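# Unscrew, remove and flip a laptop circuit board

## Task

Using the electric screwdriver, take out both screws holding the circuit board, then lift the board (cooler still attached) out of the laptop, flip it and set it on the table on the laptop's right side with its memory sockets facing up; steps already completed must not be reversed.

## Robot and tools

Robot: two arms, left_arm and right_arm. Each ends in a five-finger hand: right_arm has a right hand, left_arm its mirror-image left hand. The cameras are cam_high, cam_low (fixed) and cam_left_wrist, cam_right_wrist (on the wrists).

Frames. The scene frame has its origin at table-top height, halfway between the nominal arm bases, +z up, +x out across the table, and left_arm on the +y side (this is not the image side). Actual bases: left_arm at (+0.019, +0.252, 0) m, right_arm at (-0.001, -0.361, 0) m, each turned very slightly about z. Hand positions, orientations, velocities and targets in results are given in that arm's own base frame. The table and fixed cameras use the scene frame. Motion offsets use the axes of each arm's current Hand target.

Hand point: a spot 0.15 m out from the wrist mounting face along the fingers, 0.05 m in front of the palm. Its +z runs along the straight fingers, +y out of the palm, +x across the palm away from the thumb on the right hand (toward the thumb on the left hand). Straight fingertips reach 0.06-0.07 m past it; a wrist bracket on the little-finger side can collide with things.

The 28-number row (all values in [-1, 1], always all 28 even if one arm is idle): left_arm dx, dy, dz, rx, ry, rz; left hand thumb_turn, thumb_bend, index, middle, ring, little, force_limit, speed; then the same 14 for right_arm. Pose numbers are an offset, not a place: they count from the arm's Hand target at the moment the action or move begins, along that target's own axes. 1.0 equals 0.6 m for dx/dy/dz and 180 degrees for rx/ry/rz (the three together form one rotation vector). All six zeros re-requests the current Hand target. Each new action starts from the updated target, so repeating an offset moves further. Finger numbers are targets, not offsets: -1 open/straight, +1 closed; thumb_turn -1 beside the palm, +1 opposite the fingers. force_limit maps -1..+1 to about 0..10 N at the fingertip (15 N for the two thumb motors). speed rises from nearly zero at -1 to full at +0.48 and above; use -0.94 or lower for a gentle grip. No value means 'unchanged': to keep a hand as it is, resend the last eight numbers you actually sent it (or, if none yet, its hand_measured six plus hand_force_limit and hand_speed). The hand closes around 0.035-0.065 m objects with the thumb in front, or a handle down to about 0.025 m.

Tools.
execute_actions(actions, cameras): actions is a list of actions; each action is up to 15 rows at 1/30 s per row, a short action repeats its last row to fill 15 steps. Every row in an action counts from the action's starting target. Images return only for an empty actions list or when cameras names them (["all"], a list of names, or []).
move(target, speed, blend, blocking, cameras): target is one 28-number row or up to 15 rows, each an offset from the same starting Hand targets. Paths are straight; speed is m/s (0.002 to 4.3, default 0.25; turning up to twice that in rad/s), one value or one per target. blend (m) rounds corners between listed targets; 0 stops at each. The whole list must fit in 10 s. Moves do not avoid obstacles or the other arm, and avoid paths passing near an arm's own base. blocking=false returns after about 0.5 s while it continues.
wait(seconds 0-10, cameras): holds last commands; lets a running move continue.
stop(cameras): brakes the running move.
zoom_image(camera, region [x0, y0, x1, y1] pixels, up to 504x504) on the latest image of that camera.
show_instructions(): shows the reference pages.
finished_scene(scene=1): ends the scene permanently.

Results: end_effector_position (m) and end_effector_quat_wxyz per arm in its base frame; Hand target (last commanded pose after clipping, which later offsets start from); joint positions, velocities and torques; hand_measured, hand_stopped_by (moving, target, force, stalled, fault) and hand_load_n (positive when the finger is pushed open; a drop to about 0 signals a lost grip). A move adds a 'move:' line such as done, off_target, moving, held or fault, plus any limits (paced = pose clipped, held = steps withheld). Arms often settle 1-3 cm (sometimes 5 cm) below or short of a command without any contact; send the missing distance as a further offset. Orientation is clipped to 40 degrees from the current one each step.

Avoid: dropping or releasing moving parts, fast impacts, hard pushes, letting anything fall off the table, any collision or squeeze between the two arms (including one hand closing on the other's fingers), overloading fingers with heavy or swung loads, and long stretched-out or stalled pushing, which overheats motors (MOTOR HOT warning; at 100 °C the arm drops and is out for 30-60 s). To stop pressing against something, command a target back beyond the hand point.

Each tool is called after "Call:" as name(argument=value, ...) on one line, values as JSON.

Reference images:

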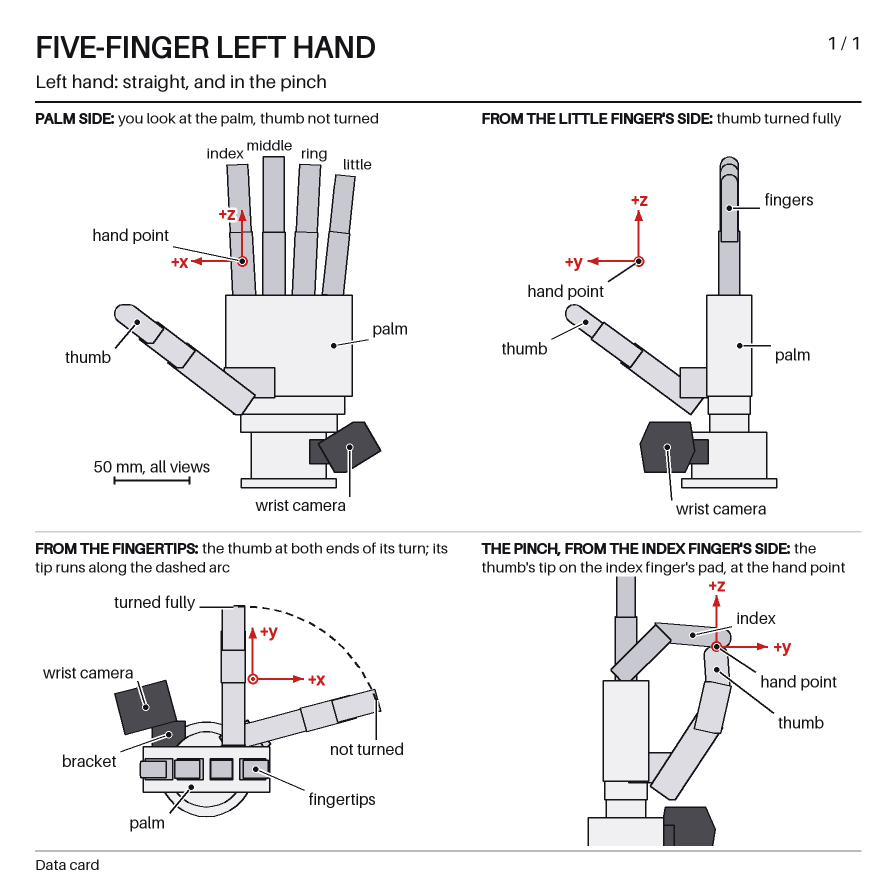

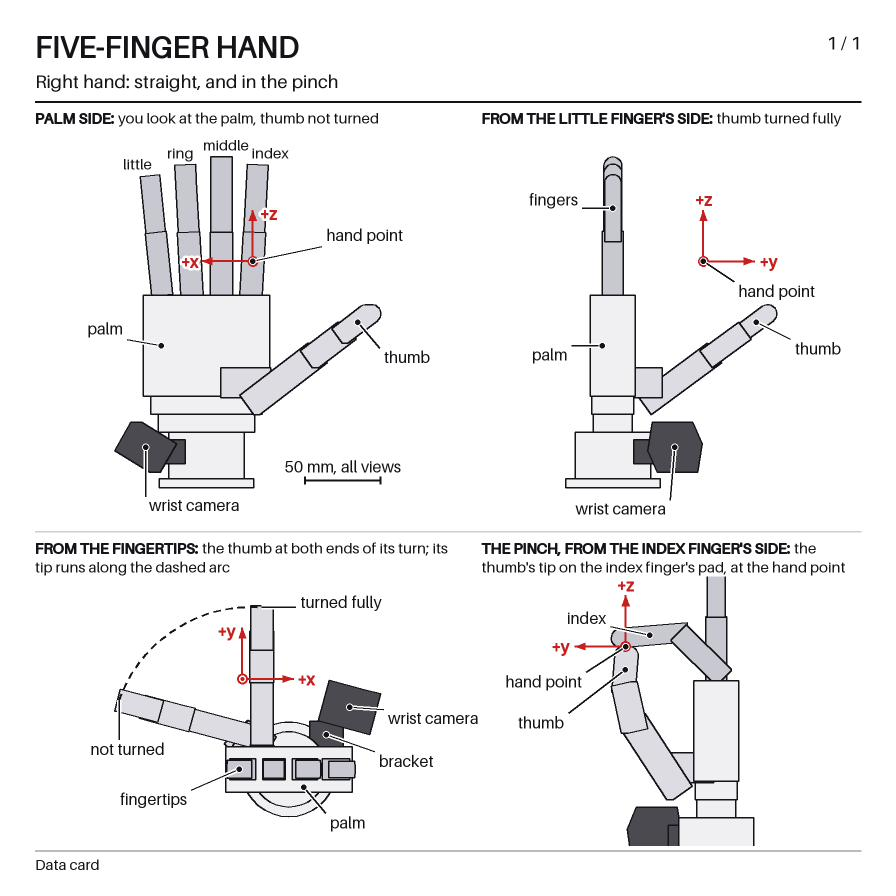

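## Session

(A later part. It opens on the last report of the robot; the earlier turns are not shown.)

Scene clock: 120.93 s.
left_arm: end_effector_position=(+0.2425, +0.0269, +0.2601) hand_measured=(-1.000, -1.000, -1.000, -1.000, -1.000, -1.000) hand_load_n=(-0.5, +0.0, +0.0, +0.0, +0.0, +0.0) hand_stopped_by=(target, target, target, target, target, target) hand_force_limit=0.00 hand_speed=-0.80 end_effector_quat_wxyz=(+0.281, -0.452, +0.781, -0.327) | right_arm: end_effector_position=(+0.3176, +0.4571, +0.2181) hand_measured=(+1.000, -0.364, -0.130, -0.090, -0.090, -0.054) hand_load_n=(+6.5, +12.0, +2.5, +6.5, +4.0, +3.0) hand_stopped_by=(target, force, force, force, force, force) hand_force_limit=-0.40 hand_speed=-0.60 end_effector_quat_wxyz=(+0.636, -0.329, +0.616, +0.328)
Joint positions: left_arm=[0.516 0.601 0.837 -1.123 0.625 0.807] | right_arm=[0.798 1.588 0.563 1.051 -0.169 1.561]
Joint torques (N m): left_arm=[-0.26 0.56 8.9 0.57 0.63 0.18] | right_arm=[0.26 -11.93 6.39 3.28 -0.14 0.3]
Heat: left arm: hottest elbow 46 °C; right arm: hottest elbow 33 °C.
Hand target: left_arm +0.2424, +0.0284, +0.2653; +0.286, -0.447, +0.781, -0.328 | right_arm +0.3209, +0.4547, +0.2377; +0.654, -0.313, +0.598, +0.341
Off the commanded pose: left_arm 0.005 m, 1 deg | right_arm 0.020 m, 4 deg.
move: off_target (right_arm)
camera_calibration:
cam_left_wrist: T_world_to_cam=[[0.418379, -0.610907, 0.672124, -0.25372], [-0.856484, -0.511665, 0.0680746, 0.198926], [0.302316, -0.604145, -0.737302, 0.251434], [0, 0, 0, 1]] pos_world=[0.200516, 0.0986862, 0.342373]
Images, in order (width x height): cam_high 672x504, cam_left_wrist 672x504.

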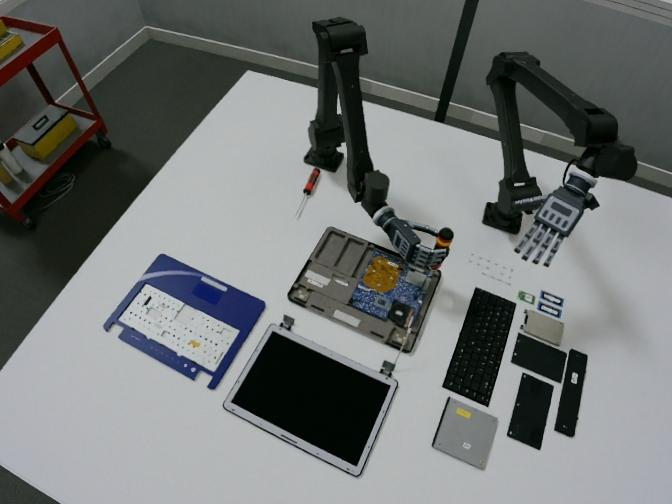

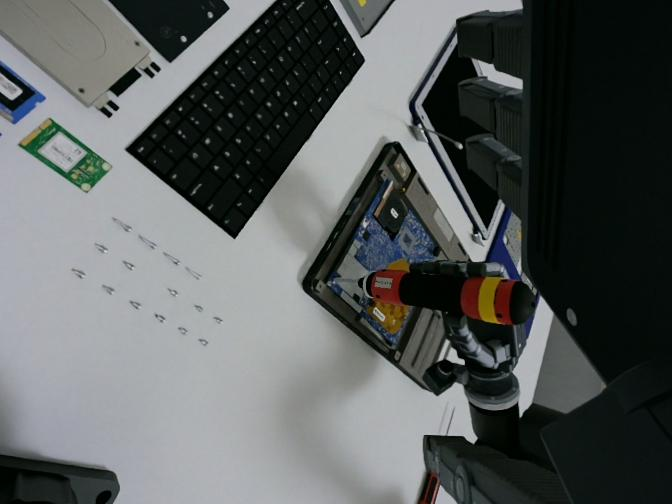

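Call:
move(target=[0.1725, 0.0617, 0.1682, 0, 0, 0, -1, -1, 1, 1, 1, 1, 0, 0, 0, 0, 0, 0, 0, 0, 1, 0.4, 0.3, 0.3, 0.3, 0.3, -0.4, -0.6], speed=0.08, cameras=["cam_high", "cam_left_wrist"])

Scene clock: 127.03 s.
left_arm: end_effector_position=(+0.2509, -0.0709, +0.1618) hand_measured=(-1.000, -1.000, +1.000, +1.000, +1.000, +1.000) hand_load_n=(+0.0, -0.5, +0.0, +0.0, +0.0, +0.0) hand_stopped_by=(target, target, target, target, target, target) hand_force_limit=0.00 hand_speed=0.00 end_effector_quat_wxyz=(+0.285, -0.447, +0.785, -0.321) | right_arm: end_effector_position=(+0.3176, +0.4571, +0.2181) hand_measured=(+1.000, -0.364, -0.130, -0.090, -0.090, -0.054) hand_load_n=(+6.5, +12.0, +2.5, +6.5, +3.5, +3.0) hand_stopped_by=(target, force, force, force, force, force) hand_force_limit=-0.40 hand_speed=-0.60 end_effector_quat_wxyz=(+0.636, -0.329, +0.616, +0.328)
Joint positions: left_arm=[-0.122 0.473 0.522 -0.743 0.158 0.34] | right_arm=[0.798 1.588 0.563 1.051 -0.169 1.561]
Joint torques (N m): left_arm=[-1.67 1.55 7.47 2.18 0.03 -0.07] | right_arm=[0.26 -12.04 6.39 3.28 -0.14 0.3]
Heat: left arm: hottest elbow 46 °C; right arm: hottest elbow 32 °C.
Hand target: left_arm +0.2530, -0.0751, +0.1584; +0.286, -0.447, +0.781, -0.328 | right_arm +0.3209, +0.4547, +0.2377; +0.654, -0.313, +0.598, +0.341
Off the commanded pose: left_arm 0.006 m, 1 deg | right_arm 0.020 m, 4 deg.
move: off_target (right_arm)
camera_calibration:
cam_left_wrist: T_world_to_cam=[[0.412808, -0.626554, 0.661074, -0.248842], [-0.859478, -0.508201, 0.0550376, 0.165965], [0.301475, -0.590898, -0.748299, 0.120213], [0, 0, 0, 1]] pos_world=[0.209126, -0.000535554, 0.245324]
Images, in order (width x height): cam_high 672x504, cam_left_wrist 672x504.

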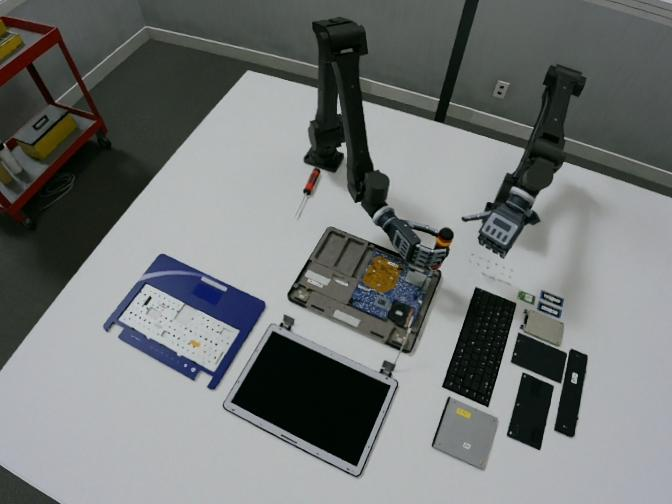

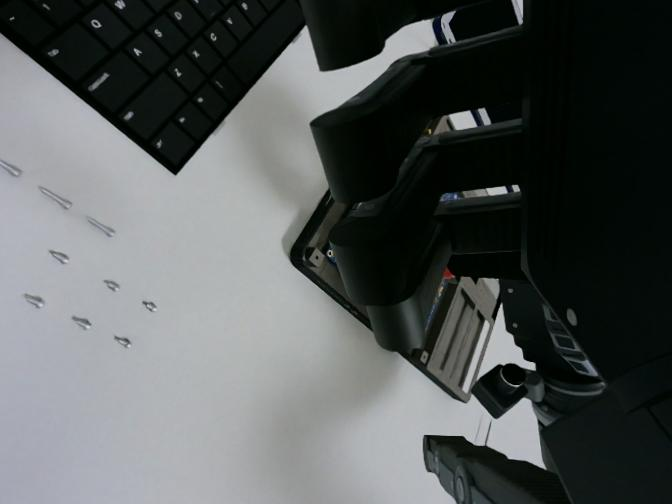

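Call:
move(target=[[-0.0295, -0.011, -0.0487, 0, 0, 0, -1, -1, 1, 1, 1, 1, 0, 0, 0, 0, 0, 0, 0, 0, 1, 0.4, 0.3, 0.3, 0.3, 0.3, -0.4, -0.6],[-0.0295, -0.011, -0.0487, 0, 0, 0, -1, -1, -1, -1, -1, -1, 0, 0, 0, 0, 0, 0, 0, 0, 1, 0.4, 0.3, 0.3, 0.3, 0.3, -0.4, -0.6]], speed=0.08, cameras=["cam_high", "cam_left_wrist"])

Call:
zoom_image(camera="cam_left_wrist", region=[310, 250, 350, 290])

Scene clock: 130.93 s.
left_arm: end_effector_position=(+0.2351, -0.0564, +0.1576) hand_measured=(-1.000, -1.000, -1.000, -1.000, -1.000, -1.000) hand_load_n=(+0.0, +0.0, +0.0, +0.0, +0.0, +0.0) hand_stopped_by=(target, target, target, target, target, target) hand_force_limit=0.00 hand_speed=0.00 end_effector_quat_wxyz=(+0.265, -0.458, +0.787, -0.317) | right_arm: end_effector_position=(+0.3176, +0.4571, +0.2181) hand_measured=(+1.000, -0.364, -0.130, -0.090, -0.090, -0.054) hand_load_n=(+6.5, +12.0, +2.5, +6.5, +3.5, +3.0) hand_stopped_by=(target, force, force, force, force, force) hand_force_limit=-0.40 hand_speed=-0.60 end_effector_quat_wxyz=(+0.636, -0.329, +0.616, +0.328)
Joint positions: left_arm=[-0.012 0.445 0.522 -0.824 0.25 0.395] | right_arm=[0.798 1.588 0.563 1.051 -0.169 1.561]
Joint torques (N m): left_arm=[0.09 1.14 11.73 0.94 0.35 0.17] | right_arm=[0.21 -12.04 6.38 3.29 -0.15 0.29]
Heat: left arm: hottest elbow 46 °C; right arm: hottest elbow 32 °C.
Hand target: left_arm +0.2425, -0.0544, +0.1843; +0.286, -0.447, +0.781, -0.328 | right_arm +0.3209, +0.4547, +0.2377; +0.654, -0.313, +0.598, +0.341
Off the commanded pose: left_arm 0.028 m, 3 deg | right_arm 0.020 m, 4 deg.
move: off_target (left_arm, right_arm); target 2's new numbers were sent with left_arm's hand 0.028 m and 3 deg from that target
camera_calibration:
cam_left_wrist: T_world_to_cam=[[0.444509, -0.61313, 0.653057, -0.235918], [-0.853531, -0.511145, 0.101069, 0.15111], [0.271838, -0.60233, -0.750534, 0.137122], [0, 0, 0, 1]] pos_world=[0.19657, 0.0151833, 0.24171]
Images, in order (width x height): cam_high 672x504, cam_left_wrist 672x504.

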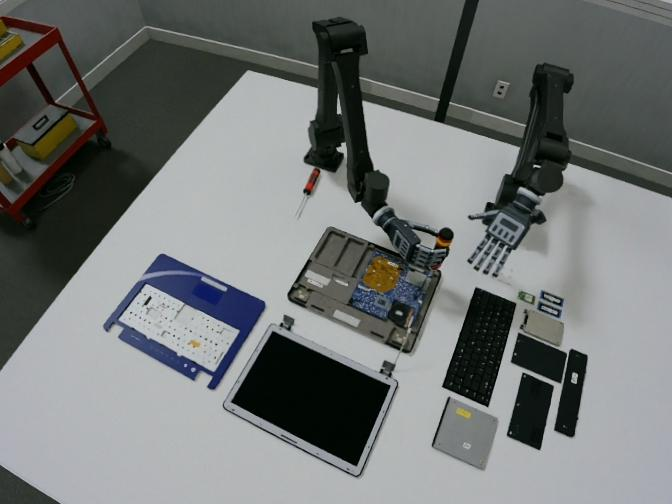

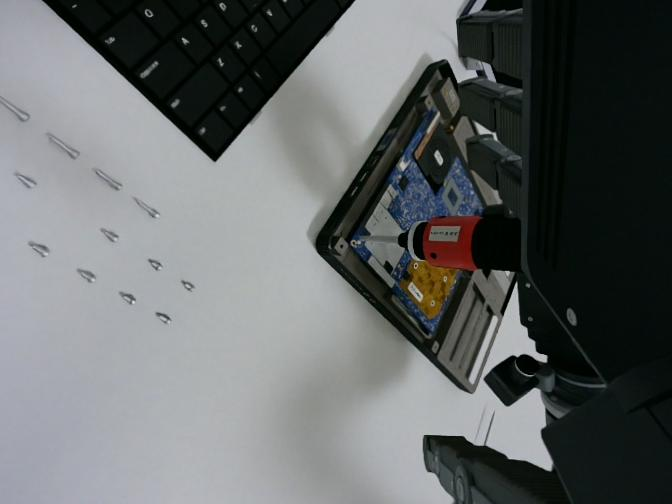

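Scaled by 12.600 from the camera's 672x504 image, which has a finer 960x720 frame.

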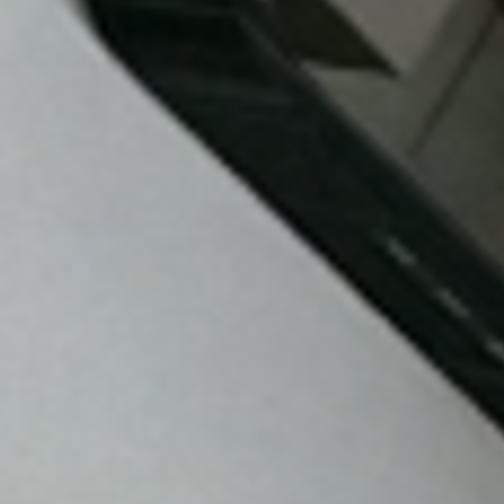

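Call:
zoom_image(camera="cam_left_wrist", region=[340, 225, 375, 260])

Scaled by 14.400 from the camera's 672x504 image, which has a finer 960x720 frame.

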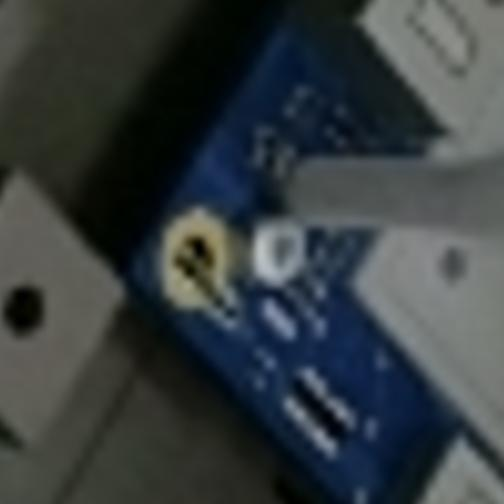

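Call:
execute_actions(actions=[], cameras=["cam_low", "cam_high"])

Call:
zoom_image(camera="cam_low", region=[240, 310, 300, 360])

Call:
zoom_image(camera="cam_high", region=[415, 255, 450, 290])

Scene clock: 132.50 s.
left_arm: end_effector_position=(+0.2351, -0.0564, +0.1576) hand_measured=(-1.000, -1.000, -1.000, -1.000, -1.000, -1.000) hand_load_n=(+0.0, +0.0, -0.5, +0.0, +0.0, +0.0) hand_stopped_by=(target, target, target, target, target, target) hand_force_limit=0.00 hand_speed=0.00 end_effector_quat_wxyz=(+0.265, -0.458, +0.787, -0.317) | right_arm: end_effector_position=(+0.3176, +0.4571, +0.2181) hand_measured=(+1.000, -0.364, -0.130, -0.090, -0.090, -0.054) hand_load_n=(+6.5, +12.0, +2.5, +6.5, +3.5, +2.5) hand_stopped_by=(target, force, force, force, force, force) hand_force_limit=-0.40 hand_speed=-0.60 end_effector_quat_wxyz=(+0.636, -0.329, +0.616, +0.328)
Joint positions: left_arm=[-0.012 0.445 0.522 -0.824 0.25 0.395] | right_arm=[0.798 1.588 0.563 1.051 -0.169 1.561]
Joint velocities: within noise
Joint torques (N m): left_arm=[0.09 1.2 11.78 0.94 0.33 0.17] | right_arm=[0.26 -12.04 6.38 3.28 -0.15 0.3]
Heat: left arm: hottest elbow 47 °C; right arm: hottest elbow 32 °C.
Hand target: left_arm +0.2425, -0.0544, +0.1843; +0.286, -0.447, +0.781, -0.328 | right_arm +0.3209, +0.4547, +0.2377; +0.654, -0.313, +0.598, +0.341
Off the commanded pose: left_arm 0.028 m, 3 deg | right_arm 0.020 m, 4 deg.
Images, in order (width x height): cam_high 672x504, cam_low 672x504.

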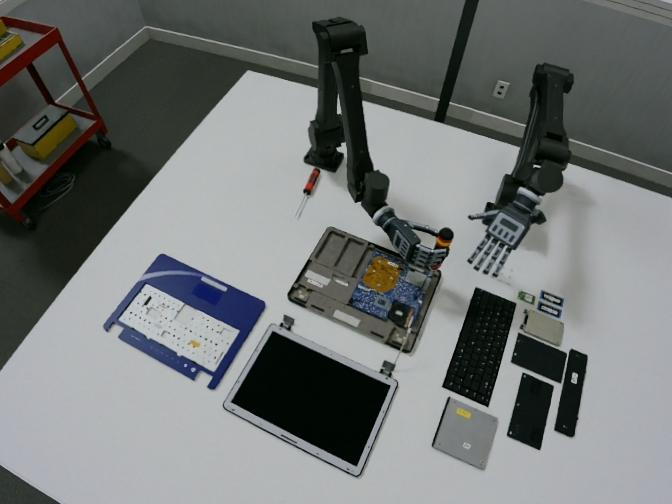

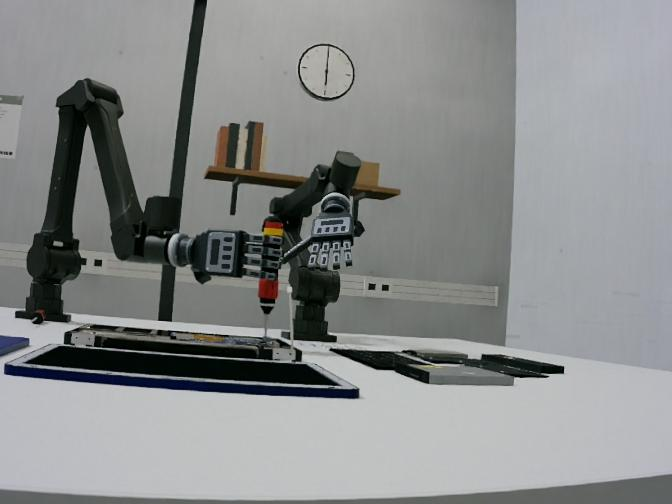

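Scaled by 8.400 from the camera's 672x504 image, which has a finer 960x720 frame.

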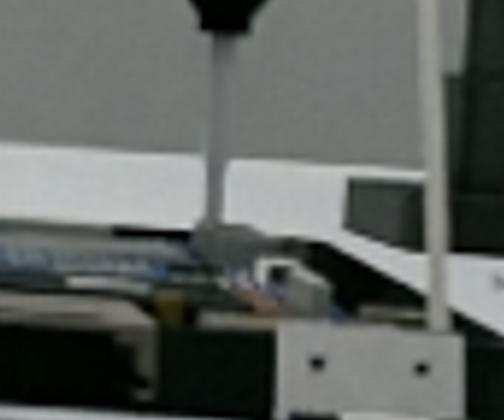

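Scaled by 14.400 from the camera's 672x504 image, which has a finer 960x720 frame.

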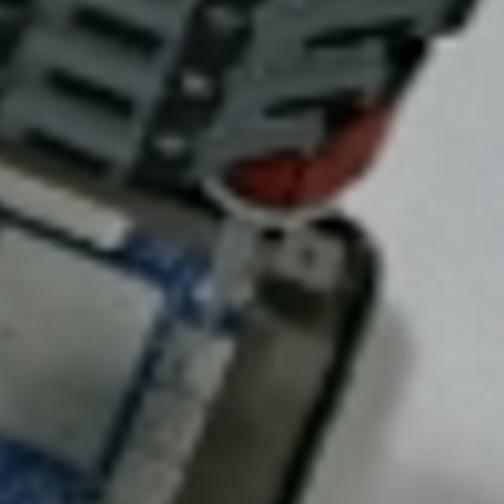

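Call:
move(target=[-0.0385, 0.1282, 0.0657, 0, 0, 0, -1, -1, -1, -1, -1, -1, 0, 0, 0, 0, 0, 0, 0, 0, 1, 0.4, 0.3, 0.3, 0.3, 0.3, -0.4, -0.6], speed=0.08, cameras=["cam_high", "cam_left_wrist"])

Scene clock: 137.23 s.
left_arm: end_effector_position=(+0.2399, -0.0168, +0.1098) hand_measured=(-1.000, -1.000, -1.000, -1.000, -1.000, -1.000) hand_load_n=(+0.0, +0.0, +0.0, +0.0, +0.0, +0.0) hand_stopped_by=(target, target, target, target, target, target) hand_force_limit=0.00 hand_speed=0.00 end_effector_quat_wxyz=(+0.282, -0.452, +0.780, -0.328) | right_arm: end_effector_position=(+0.3176, +0.4571, +0.2181) hand_measured=(+1.000, -0.364, -0.130, -0.090, -0.090, -0.054) hand_load_n=(+6.5, +12.0, +3.0, +6.5, +4.0, +3.0) hand_stopped_by=(target, force, force, force, force, force) hand_force_limit=-0.40 hand_speed=-0.60 end_effector_quat_wxyz=(+0.636, -0.329, +0.616, +0.328)
Joint positions: left_arm=[0.264 0.458 0.392 -0.704 0.455 0.59] | right_arm=[0.798 1.588 0.563 1.051 -0.169 1.561]
Joint torques (N m): left_arm=[-0.15 2.26 7.5 2.03 0.49 0.2] | right_arm=[0.26 -11.99 6.39 3.29 -0.15 0.3]
Heat: left arm: hottest elbow 47 °C; right arm: hottest elbow 32 °C.
Hand target: left_arm +0.2424, -0.0144, +0.1040; +0.286, -0.447, +0.781, -0.328 | right_arm +0.3209, +0.4547, +0.2377; +0.654, -0.313, +0.598, +0.341
Off the commanded pose: left_arm 0.007 m, 1 deg | right_arm 0.020 m, 4 deg.
move: off_target (right_arm)
camera_calibration:
cam_left_wrist: T_world_to_cam=[[0.415982, -0.610847, 0.673665, -0.17787], [-0.856461, -0.512173, 0.0644429, 0.185042], [0.305668, -0.603775, -0.736222, 0.114055], [0, 0, 0, 1]] pos_world=[0.197609, 0.0549854, 0.19187]
Images, in order (width x height): cam_high 672x504, cam_left_wrist 672x504.

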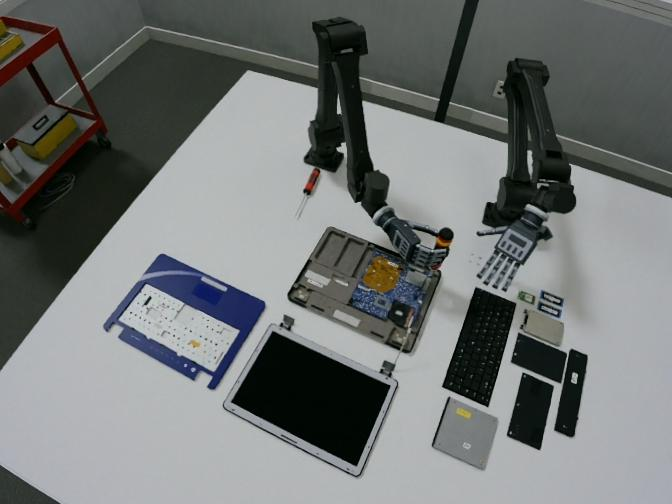

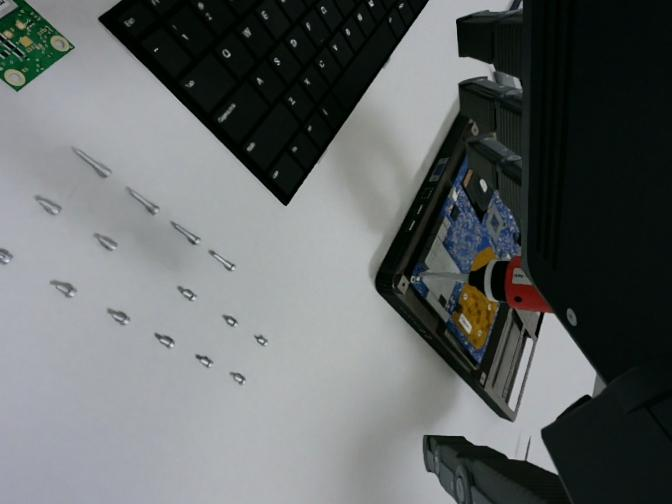

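Call:
zoom_image(camera="cam_left_wrist", region=[400, 255, 440, 295])

Scaled by 12.600 from the camera's 672x504 image, which has a finer 960x720 frame.

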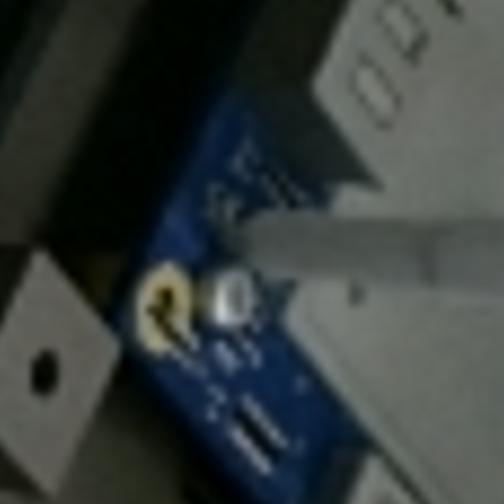

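Call:
zoom_image(camera="cam_high", region=[422, 262, 442, 284])

Scaled by 22.909 from the camera's 672x504 image, which has a finer 960x720 frame.

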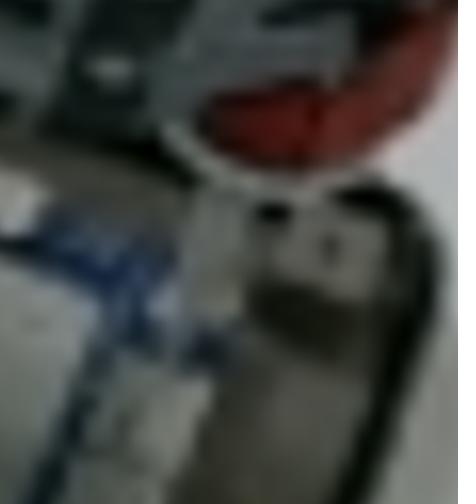

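Call:
move(target=[[0, 0, 0, 0, 0, 0, -1, -1, -1, -1, -1, -1, 0, 0, -0.0765, 0.0243, 0.062, 0, 0, 0, 1, 0.4, 0.3, 0.3, 0.3, 0.3, -0.4, -0.6],[0, 0, 0, 0, 0, 0, -1, -1, -1, -1, -1, -1, 0, 0, -0.0133, 0, 0.0012, 0, 0, 0, 1, 0.4, 0.3, 0.3, 0.3, 0.3, -0.4, -0.6]], speed=0.06, cameras=["cam_high", "cam_left_wrist"])

Call:
zoom_image(camera="cam_left_wrist", region=[400, 255, 440, 295])

Call:
zoom_image(camera="cam_high", region=[422, 262, 442, 284])

Scene clock: 145.63 s.
left_arm: end_effector_position=(+0.2399, -0.0168, +0.1098) hand_measured=(-1.000, -1.000, -1.000, -1.000, -1.000, -1.000) hand_load_n=(-0.5, +0.0, +0.0, +0.0, +0.0, +0.0) hand_stopped_by=(target, target, target, target, target, target) hand_force_limit=0.00 hand_speed=0.00 end_effector_quat_wxyz=(+0.282, -0.452, +0.780, -0.328) | right_arm: end_effector_position=(+0.3166, +0.4573, +0.2221) hand_measured=(+1.000, -0.364, -0.130, -0.090, -0.090, -0.054) hand_load_n=(+6.0, +12.0, +2.5, +6.5, +3.5, +3.0) hand_stopped_by=(target, force, force, force, force, force) hand_force_limit=-0.40 hand_speed=-0.60 end_effector_quat_wxyz=(+0.632, -0.331, +0.619, +0.329)
Joint positions: left_arm=[0.264 0.458 0.392 -0.704 0.455 0.59] | right_arm=[0.798 1.565 0.565 1.016 -0.173 1.562]
Joint torques (N m): left_arm=[-0.03 2.08 7.47 2.1 0.47 0.17] | right_arm=[0.26 -12.28 6.71 3.43 -0.17 0.28]
Heat: left arm: hottest elbow 46 °C; right arm: hottest elbow 32 °C.
Hand target: left_arm +0.2424, -0.0144, +0.1041; +0.286, -0.447, +0.781, -0.328 | right_arm +0.3209, +0.4546, +0.2459; +0.654, -0.313, +0.598, +0.341
Off the commanded pose: left_arm 0.007 m, 1 deg | right_arm 0.024 m, 4 deg.
move: off_target (right_arm)
camera_calibration:
cam_left_wrist: T_world_to_cam=[[0.415982, -0.610847, 0.673665, -0.17787], [-0.856461, -0.512173, 0.0644429, 0.185042], [0.305668, -0.603775, -0.736222, 0.114055], [0, 0, 0, 1]] pos_world=[0.197609, 0.0549854, 0.19187]
Images, in order (width x height): cam_high 672x504, cam_left_wrist 672x504.

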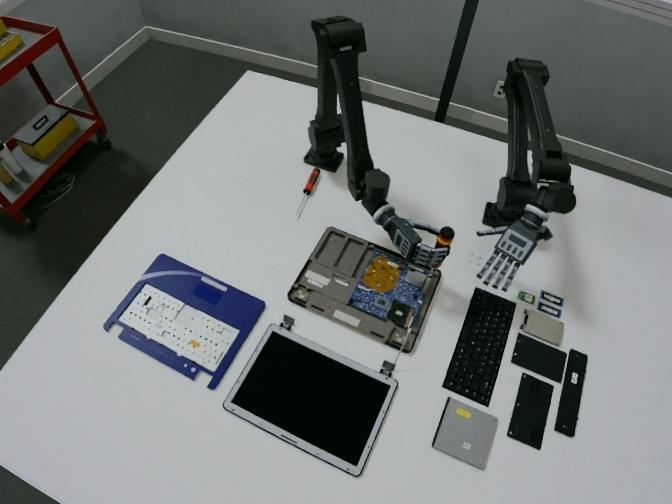

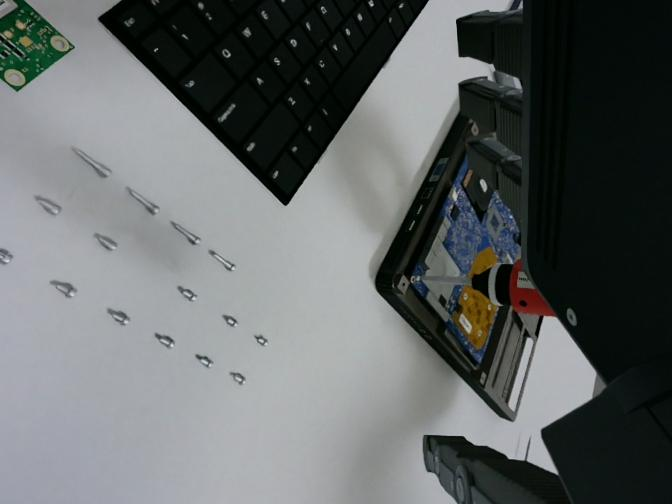

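Scaled by 12.600 from the camera's 672x504 image, which has a finer 960x720 frame.

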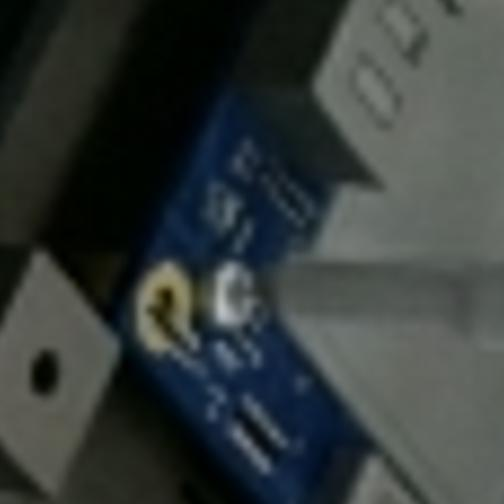

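Scaled by 22.909 from the camera's 672x504 image, which has a finer 960x720 frame.

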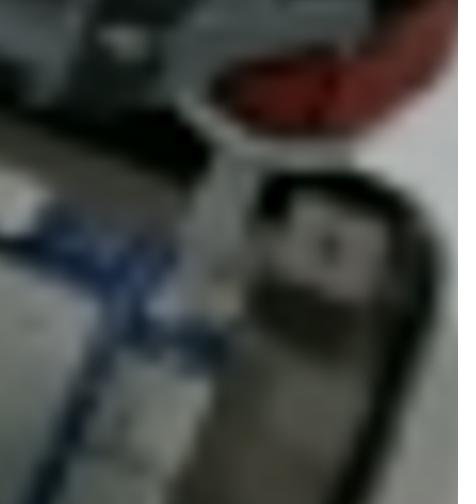

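Call:
move(target=[[0,0,0,0,0,0,-1,-1,-1,-1,-1,-1,0,0,-0.05,0.0294,0.0541,0,0,0,1,0.4,0.3,0.3,0.3,0.3,-0.4,-0.6],[0,0,0,0,0,0,-1,-1,-1,-1,-1,-1,0,0,0.0131,0.0051,-0.00675,0,0,0,1,0.4,0.3,0.3,0.3,0.3,-0.4,-0.6]], speed=[0.06,0.04], cameras=["cam_left_wrist","cam_high"])

Scene clock: 151.40 s.
left_arm: end_effector_position=(+0.2399, -0.0168, +0.1098) hand_measured=(-1.000, -1.000, -1.000, -1.000, -1.000, -1.000) hand_load_n=(-0.5, +0.0, +0.0, +0.0, -0.5, +0.0) hand_stopped_by=(target, target, target, target, target, target) hand_force_limit=0.00 hand_speed=0.00 end_effector_quat_wxyz=(+0.282, -0.452, +0.780, -0.328) | right_arm: end_effector_position=(+0.3138, +0.4561, +0.2183) hand_measured=(+1.000, -0.364, -0.130, -0.090, -0.090, -0.054) hand_load_n=(+6.5, +12.0, +3.0, +6.5, +4.0, +3.0) hand_stopped_by=(target, force, force, force, force, force) hand_force_limit=-0.40 hand_speed=-0.60 end_effector_quat_wxyz=(+0.637, -0.327, +0.616, +0.328)
Joint positions: left_arm=[0.264 0.458 0.392 -0.704 0.455 0.59] | right_arm=[0.805 1.581 0.553 1.054 -0.158 1.562]
Joint torques (N m): left_arm=[-0.15 2.43 7.43 2.09 0.51 0.2] | right_arm=[0.21 -11.87 6.34 3.3 -0.2 0.28]
Heat: left arm: hottest elbow 45 °C; right arm: hottest elbow 32 °C.
Hand target: left_arm +0.2424, -0.0144, +0.1041; +0.286, -0.447, +0.781, -0.328 | right_arm +0.3165, +0.4537, +0.2378; +0.654, -0.313, +0.598, +0.342
Off the commanded pose: left_arm 0.007 m, 1 deg | right_arm 0.020 m, 4 deg.
move: off_target (right_arm)
camera_calibration:
cam_left_wrist: T_world_to_cam=[[0.415982, -0.610847, 0.673665, -0.17787], [-0.856461, -0.512173, 0.0644429, 0.185042], [0.305668, -0.603775, -0.736222, 0.114055], [0, 0, 0, 1]] pos_world=[0.197609, 0.0549854, 0.19187]
Images, in order (width x height): cam_high 672x504, cam_left_wrist 672x504.

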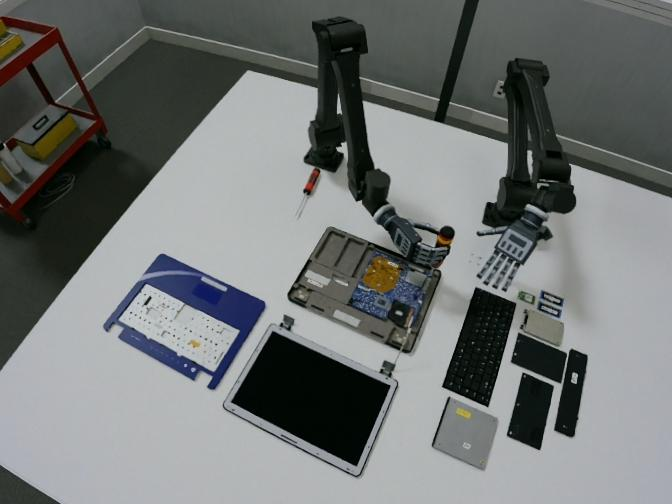

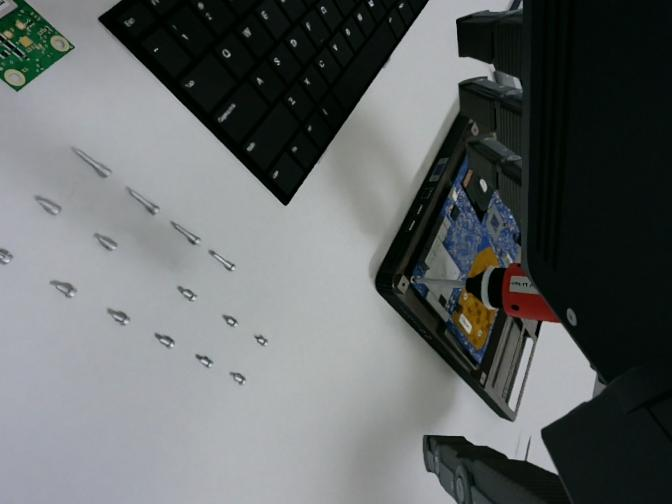

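Call:
zoom_image(camera="cam_left_wrist", region=[400, 255, 440, 295])

Call:
zoom_image(camera="cam_high", region=[415, 255, 455, 285])

Scaled by 12.600 from the camera's 672x504 image, which has a finer 960x720 frame.

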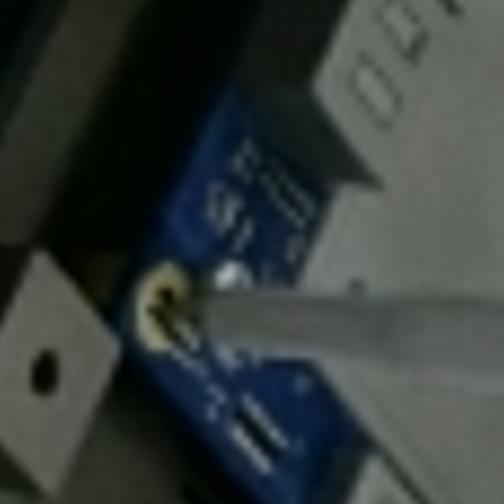

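Scaled by 12.600 from the camera's 672x504 image, which has a finer 960x720 frame.

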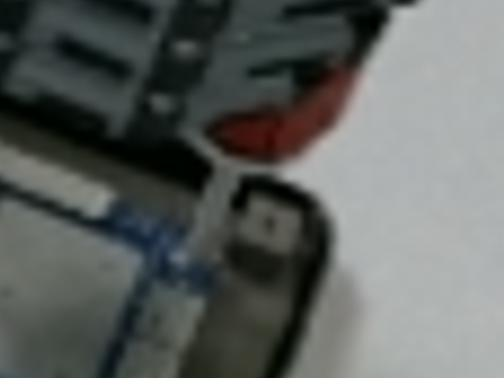

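Call:
move(target=[[0,0,0,0,0,0,-1,-1,-1,-1,-1,-1,0,0,-0.0631,0.0177,0.0606,0,0,0,1,0.4,0.3,0.3,0.3,0.3,-0.4,-0.6],[0,0,0,0,0,0,-1,-1,-1,-1,-1,-1,0,0,0.0,-0.0066,-0.0003,0,0,0,1,0.4,0.3,0.3,0.3,0.3,-0.4,-0.6]], speed=[0.06,0.04], cameras=["cam_left_wrist","cam_high"])

Call:
zoom_image(camera="cam_left_wrist", region=[400, 255, 440, 295])

Call:
zoom_image(camera="cam_high", region=[415, 255, 455, 285])

Scene clock: 158.07 s.
left_arm: end_effector_position=(+0.2399, -0.0168, +0.1098) hand_measured=(-1.000, -1.000, -1.000, -1.000, -1.000, -1.000) hand_load_n=(+0.0, +0.0, +0.0, +0.0, +0.0, +0.0) hand_stopped_by=(target, target, target, target, target, target) hand_force_limit=0.00 hand_speed=0.00 end_effector_quat_wxyz=(+0.282, -0.452, +0.780, -0.328) | right_arm: end_effector_position=(+0.3141, +0.4549, +0.2182) hand_measured=(+1.000, -0.364, -0.130, -0.090, -0.090, -0.054) hand_load_n=(+6.5, +12.0, +3.0, +6.5, +4.0, +2.5) hand_stopped_by=(target, force, force, force, force, force) hand_force_limit=-0.40 hand_speed=-0.60 end_effector_quat_wxyz=(+0.635, -0.331, +0.614, +0.331)
Joint positions: left_arm=[0.264 0.458 0.392 -0.704 0.455 0.59] | right_arm=[0.796 1.582 0.554 1.054 -0.179 1.562]
Joint torques (N m): left_arm=[0.03 2.26 7.49 2.06 0.51 0.18] | right_arm=[0.09 -11.87 6.37 3.28 -0.14 0.29]
Heat: left arm: hottest elbow 44 °C; right arm: hottest elbow 32 °C.
Hand target: left_arm +0.2424, -0.0144, +0.1041; +0.286, -0.447, +0.781, -0.328 | right_arm +0.3196, +0.4513, +0.2377; +0.654, -0.313, +0.598, +0.342
Off the commanded pose: left_arm 0.007 m, 1 deg | right_arm 0.021 m, 4 deg.
move: off_target (right_arm)
camera_calibration:
cam_left_wrist: T_world_to_cam=[[0.415982, -0.610847, 0.673665, -0.17787], [-0.856461, -0.512173, 0.0644429, 0.185042], [0.305668, -0.603775, -0.736222, 0.114055], [0, 0, 0, 1]] pos_world=[0.197609, 0.0549854, 0.19187]
Images, in order (width x height): cam_high 672x504, cam_left_wrist 672x504.

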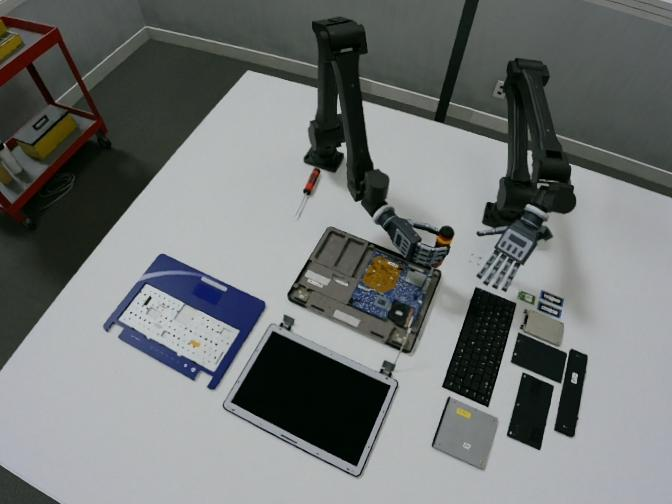

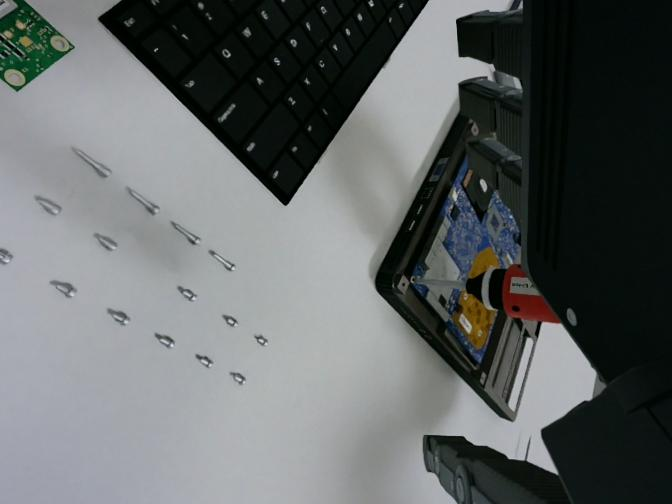

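Scaled by 12.600 from the camera's 672x504 image, which has a finer 960x720 frame.

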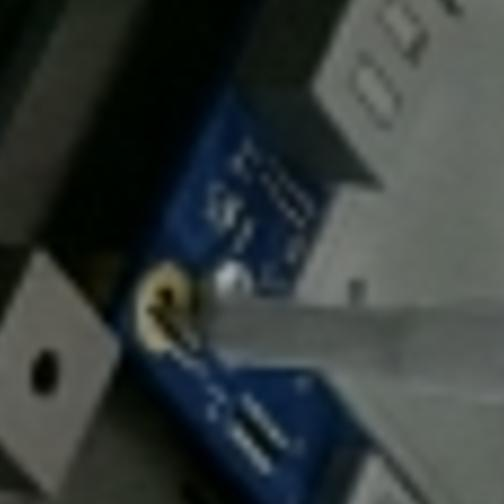

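Scaled by 12.600 from the camera's 672x504 image, which has a finer 960x720 frame.

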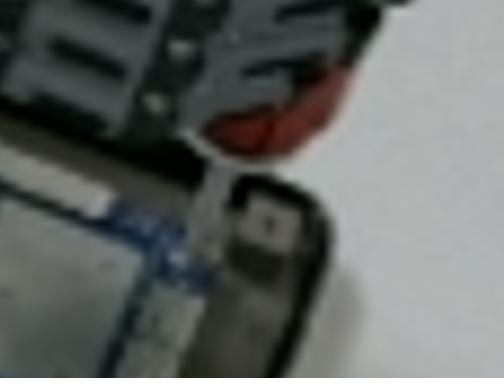

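Call:
move(target=[[0,0,0,0,0,0,-1,-1,-1,-1,-1,-1,0,0,-0.0728,0.0242,0.0651,0,0,0,1,0.4,0.3,0.3,0.3,0.3,-0.4,-0.6],[0,0,0,0,0,0,-1,-1,-1,-1,-1,-1,0,0,-0.0097,-0.0001,0.0042,0,0,0,1,0.4,0.3,0.3,0.3,0.3,-0.4,-0.6]], speed=[0.06,0.04], cameras=["cam_left_wrist","cam_high"])

Call:
zoom_image(camera="cam_left_wrist", region=[400, 255, 440, 295])

Call:
zoom_image(camera="cam_high", region=[415, 255, 455, 285])

Scene clock: 166.23 s.
left_arm: end_effector_position=(+0.2399, -0.0168, +0.1098) hand_measured=(-1.000, -1.000, -1.000, -1.000, -1.000, -1.000) hand_load_n=(+0.0, +0.0, +0.0, +0.0, +0.0, +0.0) hand_stopped_by=(target, target, target, target, target, target) hand_force_limit=0.00 hand_speed=0.00 end_effector_quat_wxyz=(+0.282, -0.452, +0.780, -0.328) | right_arm: end_effector_position=(+0.3184, +0.4551, +0.2202) hand_measured=(+1.000, -0.364, -0.130, -0.090, -0.090, -0.054) hand_load_n=(+6.0, +12.0, +2.5, +6.5, +4.0, +3.0) hand_stopped_by=(target, force, force, force, force, force) hand_force_limit=-0.40 hand_speed=-0.60 end_effector_quat_wxyz=(+0.633, -0.328, +0.620, +0.327)
Joint positions: left_arm=[0.264 0.458 0.392 -0.704 0.455 0.59] | right_arm=[0.795 1.569 0.56 1.025 -0.167 1.564]
Joint torques (N m): left_arm=[-0.21 1.96 7.49 2.14 0.5 0.19] | right_arm=[0.21 -12.16 6.65 3.43 -0.21 0.27]
Heat: left arm: hottest elbow 44 °C; right arm: hottest elbow 32 °C.
Hand target: left_arm +0.2424, -0.0144, +0.1041; +0.286, -0.447, +0.781, -0.328 | right_arm +0.3208, +0.4529, +0.2438; +0.654, -0.313, +0.598, +0.342
Off the commanded pose: left_arm 0.007 m, 1 deg | right_arm 0.024 m, 4 deg.
move: off_target (right_arm)
camera_calibration:
cam_left_wrist: T_world_to_cam=[[0.415982, -0.610847, 0.673665, -0.17787], [-0.856461, -0.512173, 0.0644429, 0.185042], [0.305668, -0.603775, -0.736222, 0.114055], [0, 0, 0, 1]] pos_world=[0.197609, 0.0549854, 0.19187]
Images, in order (width x height): cam_high 672x504, cam_left_wrist 672x504.

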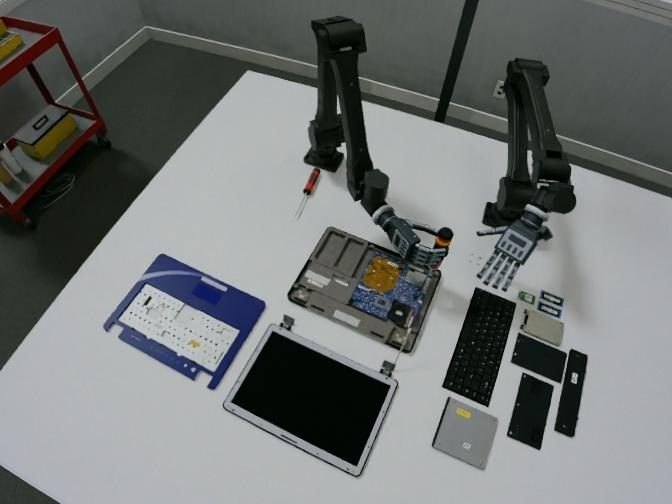

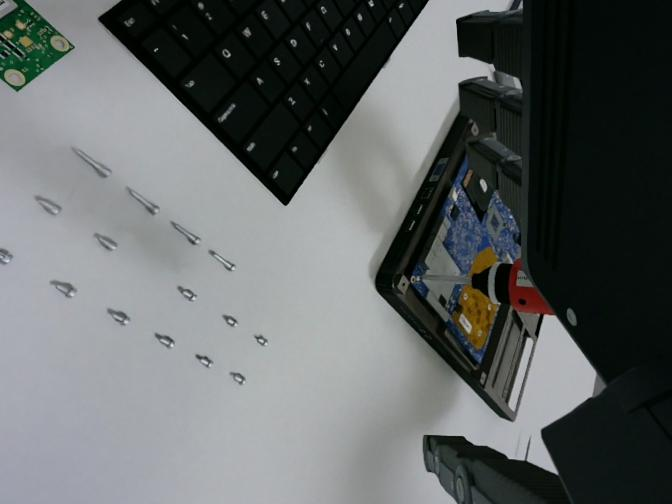

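Scaled by 12.600 from the camera's 672x504 image, which has a finer 960x720 frame.

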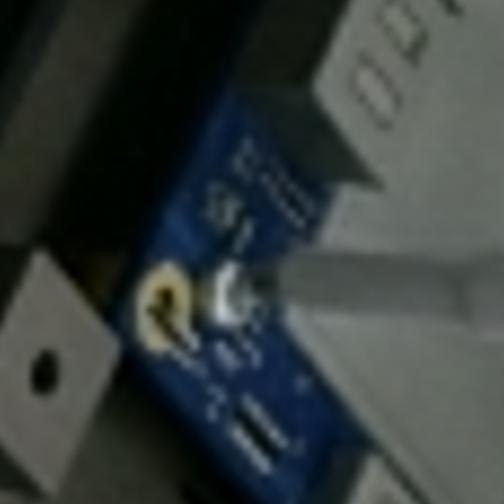

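Scaled by 12.600 from the camera's 672x504 image, which has a finer 960x720 frame.

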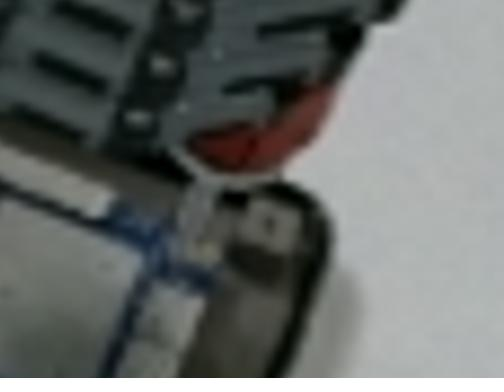

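Call:
move(target=[0,0,0,0,0,0,-1,-1,-1,-1,-1,-1,0,0,0.0031,0.0047,-0.0023,0,0,0,1,0.4,0.3,0.3,0.3,0.3,-0.4,-0.6], speed=0.04, cameras=["cam_left_wrist","cam_high"])

Call:
zoom_image(camera="cam_left_wrist", region=[400, 255, 440, 295])

Call:
zoom_image(camera="cam_high", region=[415, 255, 455, 285])

Scene clock: 171.53 s.
left_arm: end_effector_position=(+0.2399, -0.0168, +0.1098) hand_measured=(-1.000, -1.000, -1.000, -1.000, -1.000, -1.000) hand_load_n=(+0.0, +0.0, +0.0, +0.0, +0.0, +0.0) hand_stopped_by=(target, target, target, target, target, target) hand_force_limit=0.00 hand_speed=0.00 end_effector_quat_wxyz=(+0.282, -0.452, +0.780, -0.328) | right_arm: end_effector_position=(+0.3171, +0.4537, +0.2184) hand_measured=(+1.000, -0.364, -0.130, -0.090, -0.090, -0.054) hand_load_n=(+6.0, +11.5, +2.5, +6.5, +4.0, +3.0) hand_stopped_by=(target, force, force, force, force, force) hand_force_limit=-0.40 hand_speed=-0.60 end_effector_quat_wxyz=(+0.633, -0.328, +0.620, +0.327)
Joint positions: left_arm=[0.264 0.458 0.392 -0.704 0.455 0.59] | right_arm=[0.795 1.572 0.554 1.034 -0.167 1.564]
Joint torques (N m): left_arm=[-0.03 2.14 7.46 2.03 0.51 0.19] | right_arm=[0.85 -12.1 6.6 3.44 0.08 0.27]
Heat: left arm: hottest elbow 43 °C; right arm: hottest elbow 31 °C.
Hand target: left_arm +0.2424, -0.0144, +0.1041; +0.286, -0.447, +0.781, -0.328 | right_arm +0.3178, +0.4535, +0.2416; +0.654, -0.313, +0.598, +0.341
Off the commanded pose: left_arm 0.007 m, 1 deg | right_arm 0.023 m, 4 deg.
move: off_target (right_arm)
camera_calibration:
cam_left_wrist: T_world_to_cam=[[0.415982, -0.610847, 0.673665, -0.17787], [-0.856461, -0.512173, 0.0644429, 0.185042], [0.305668, -0.603775, -0.736222, 0.114055], [0, 0, 0, 1]] pos_world=[0.197609, 0.0549854, 0.19187]
Images, in order (width x height): cam_high 672x504, cam_left_wrist 672x504.

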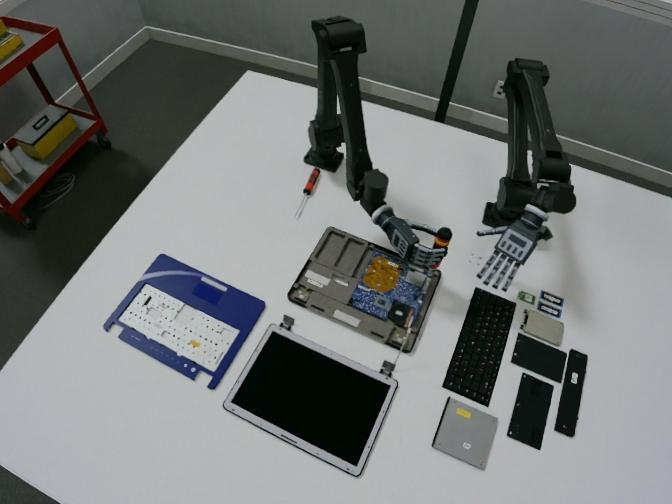

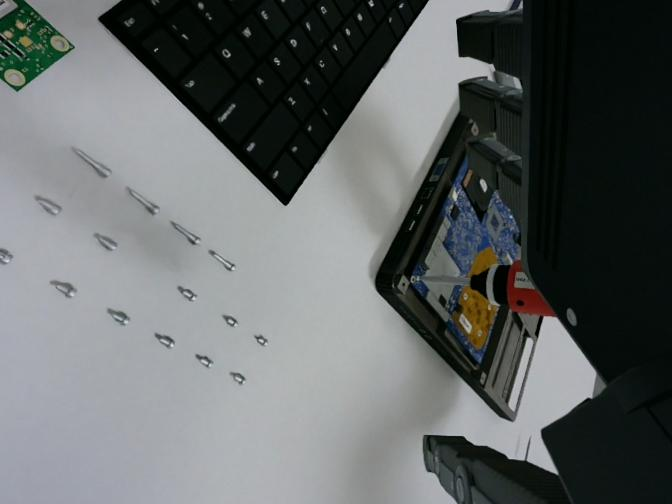

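Scaled by 12.600 from the camera's 672x504 image, which has a finer 960x720 frame.

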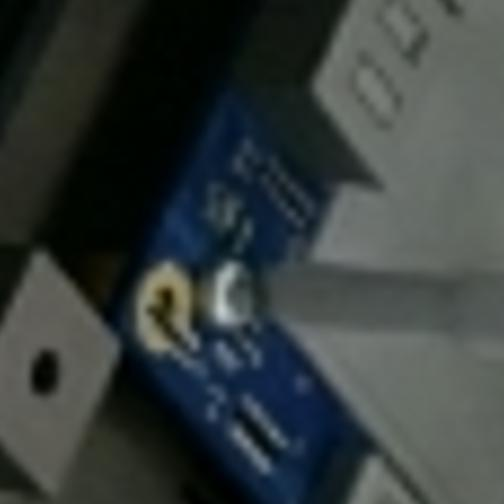

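Scaled by 12.600 from the camera's 672x504 image, which has a finer 960x720 frame.

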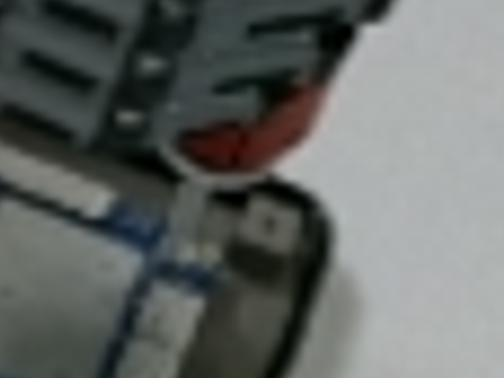

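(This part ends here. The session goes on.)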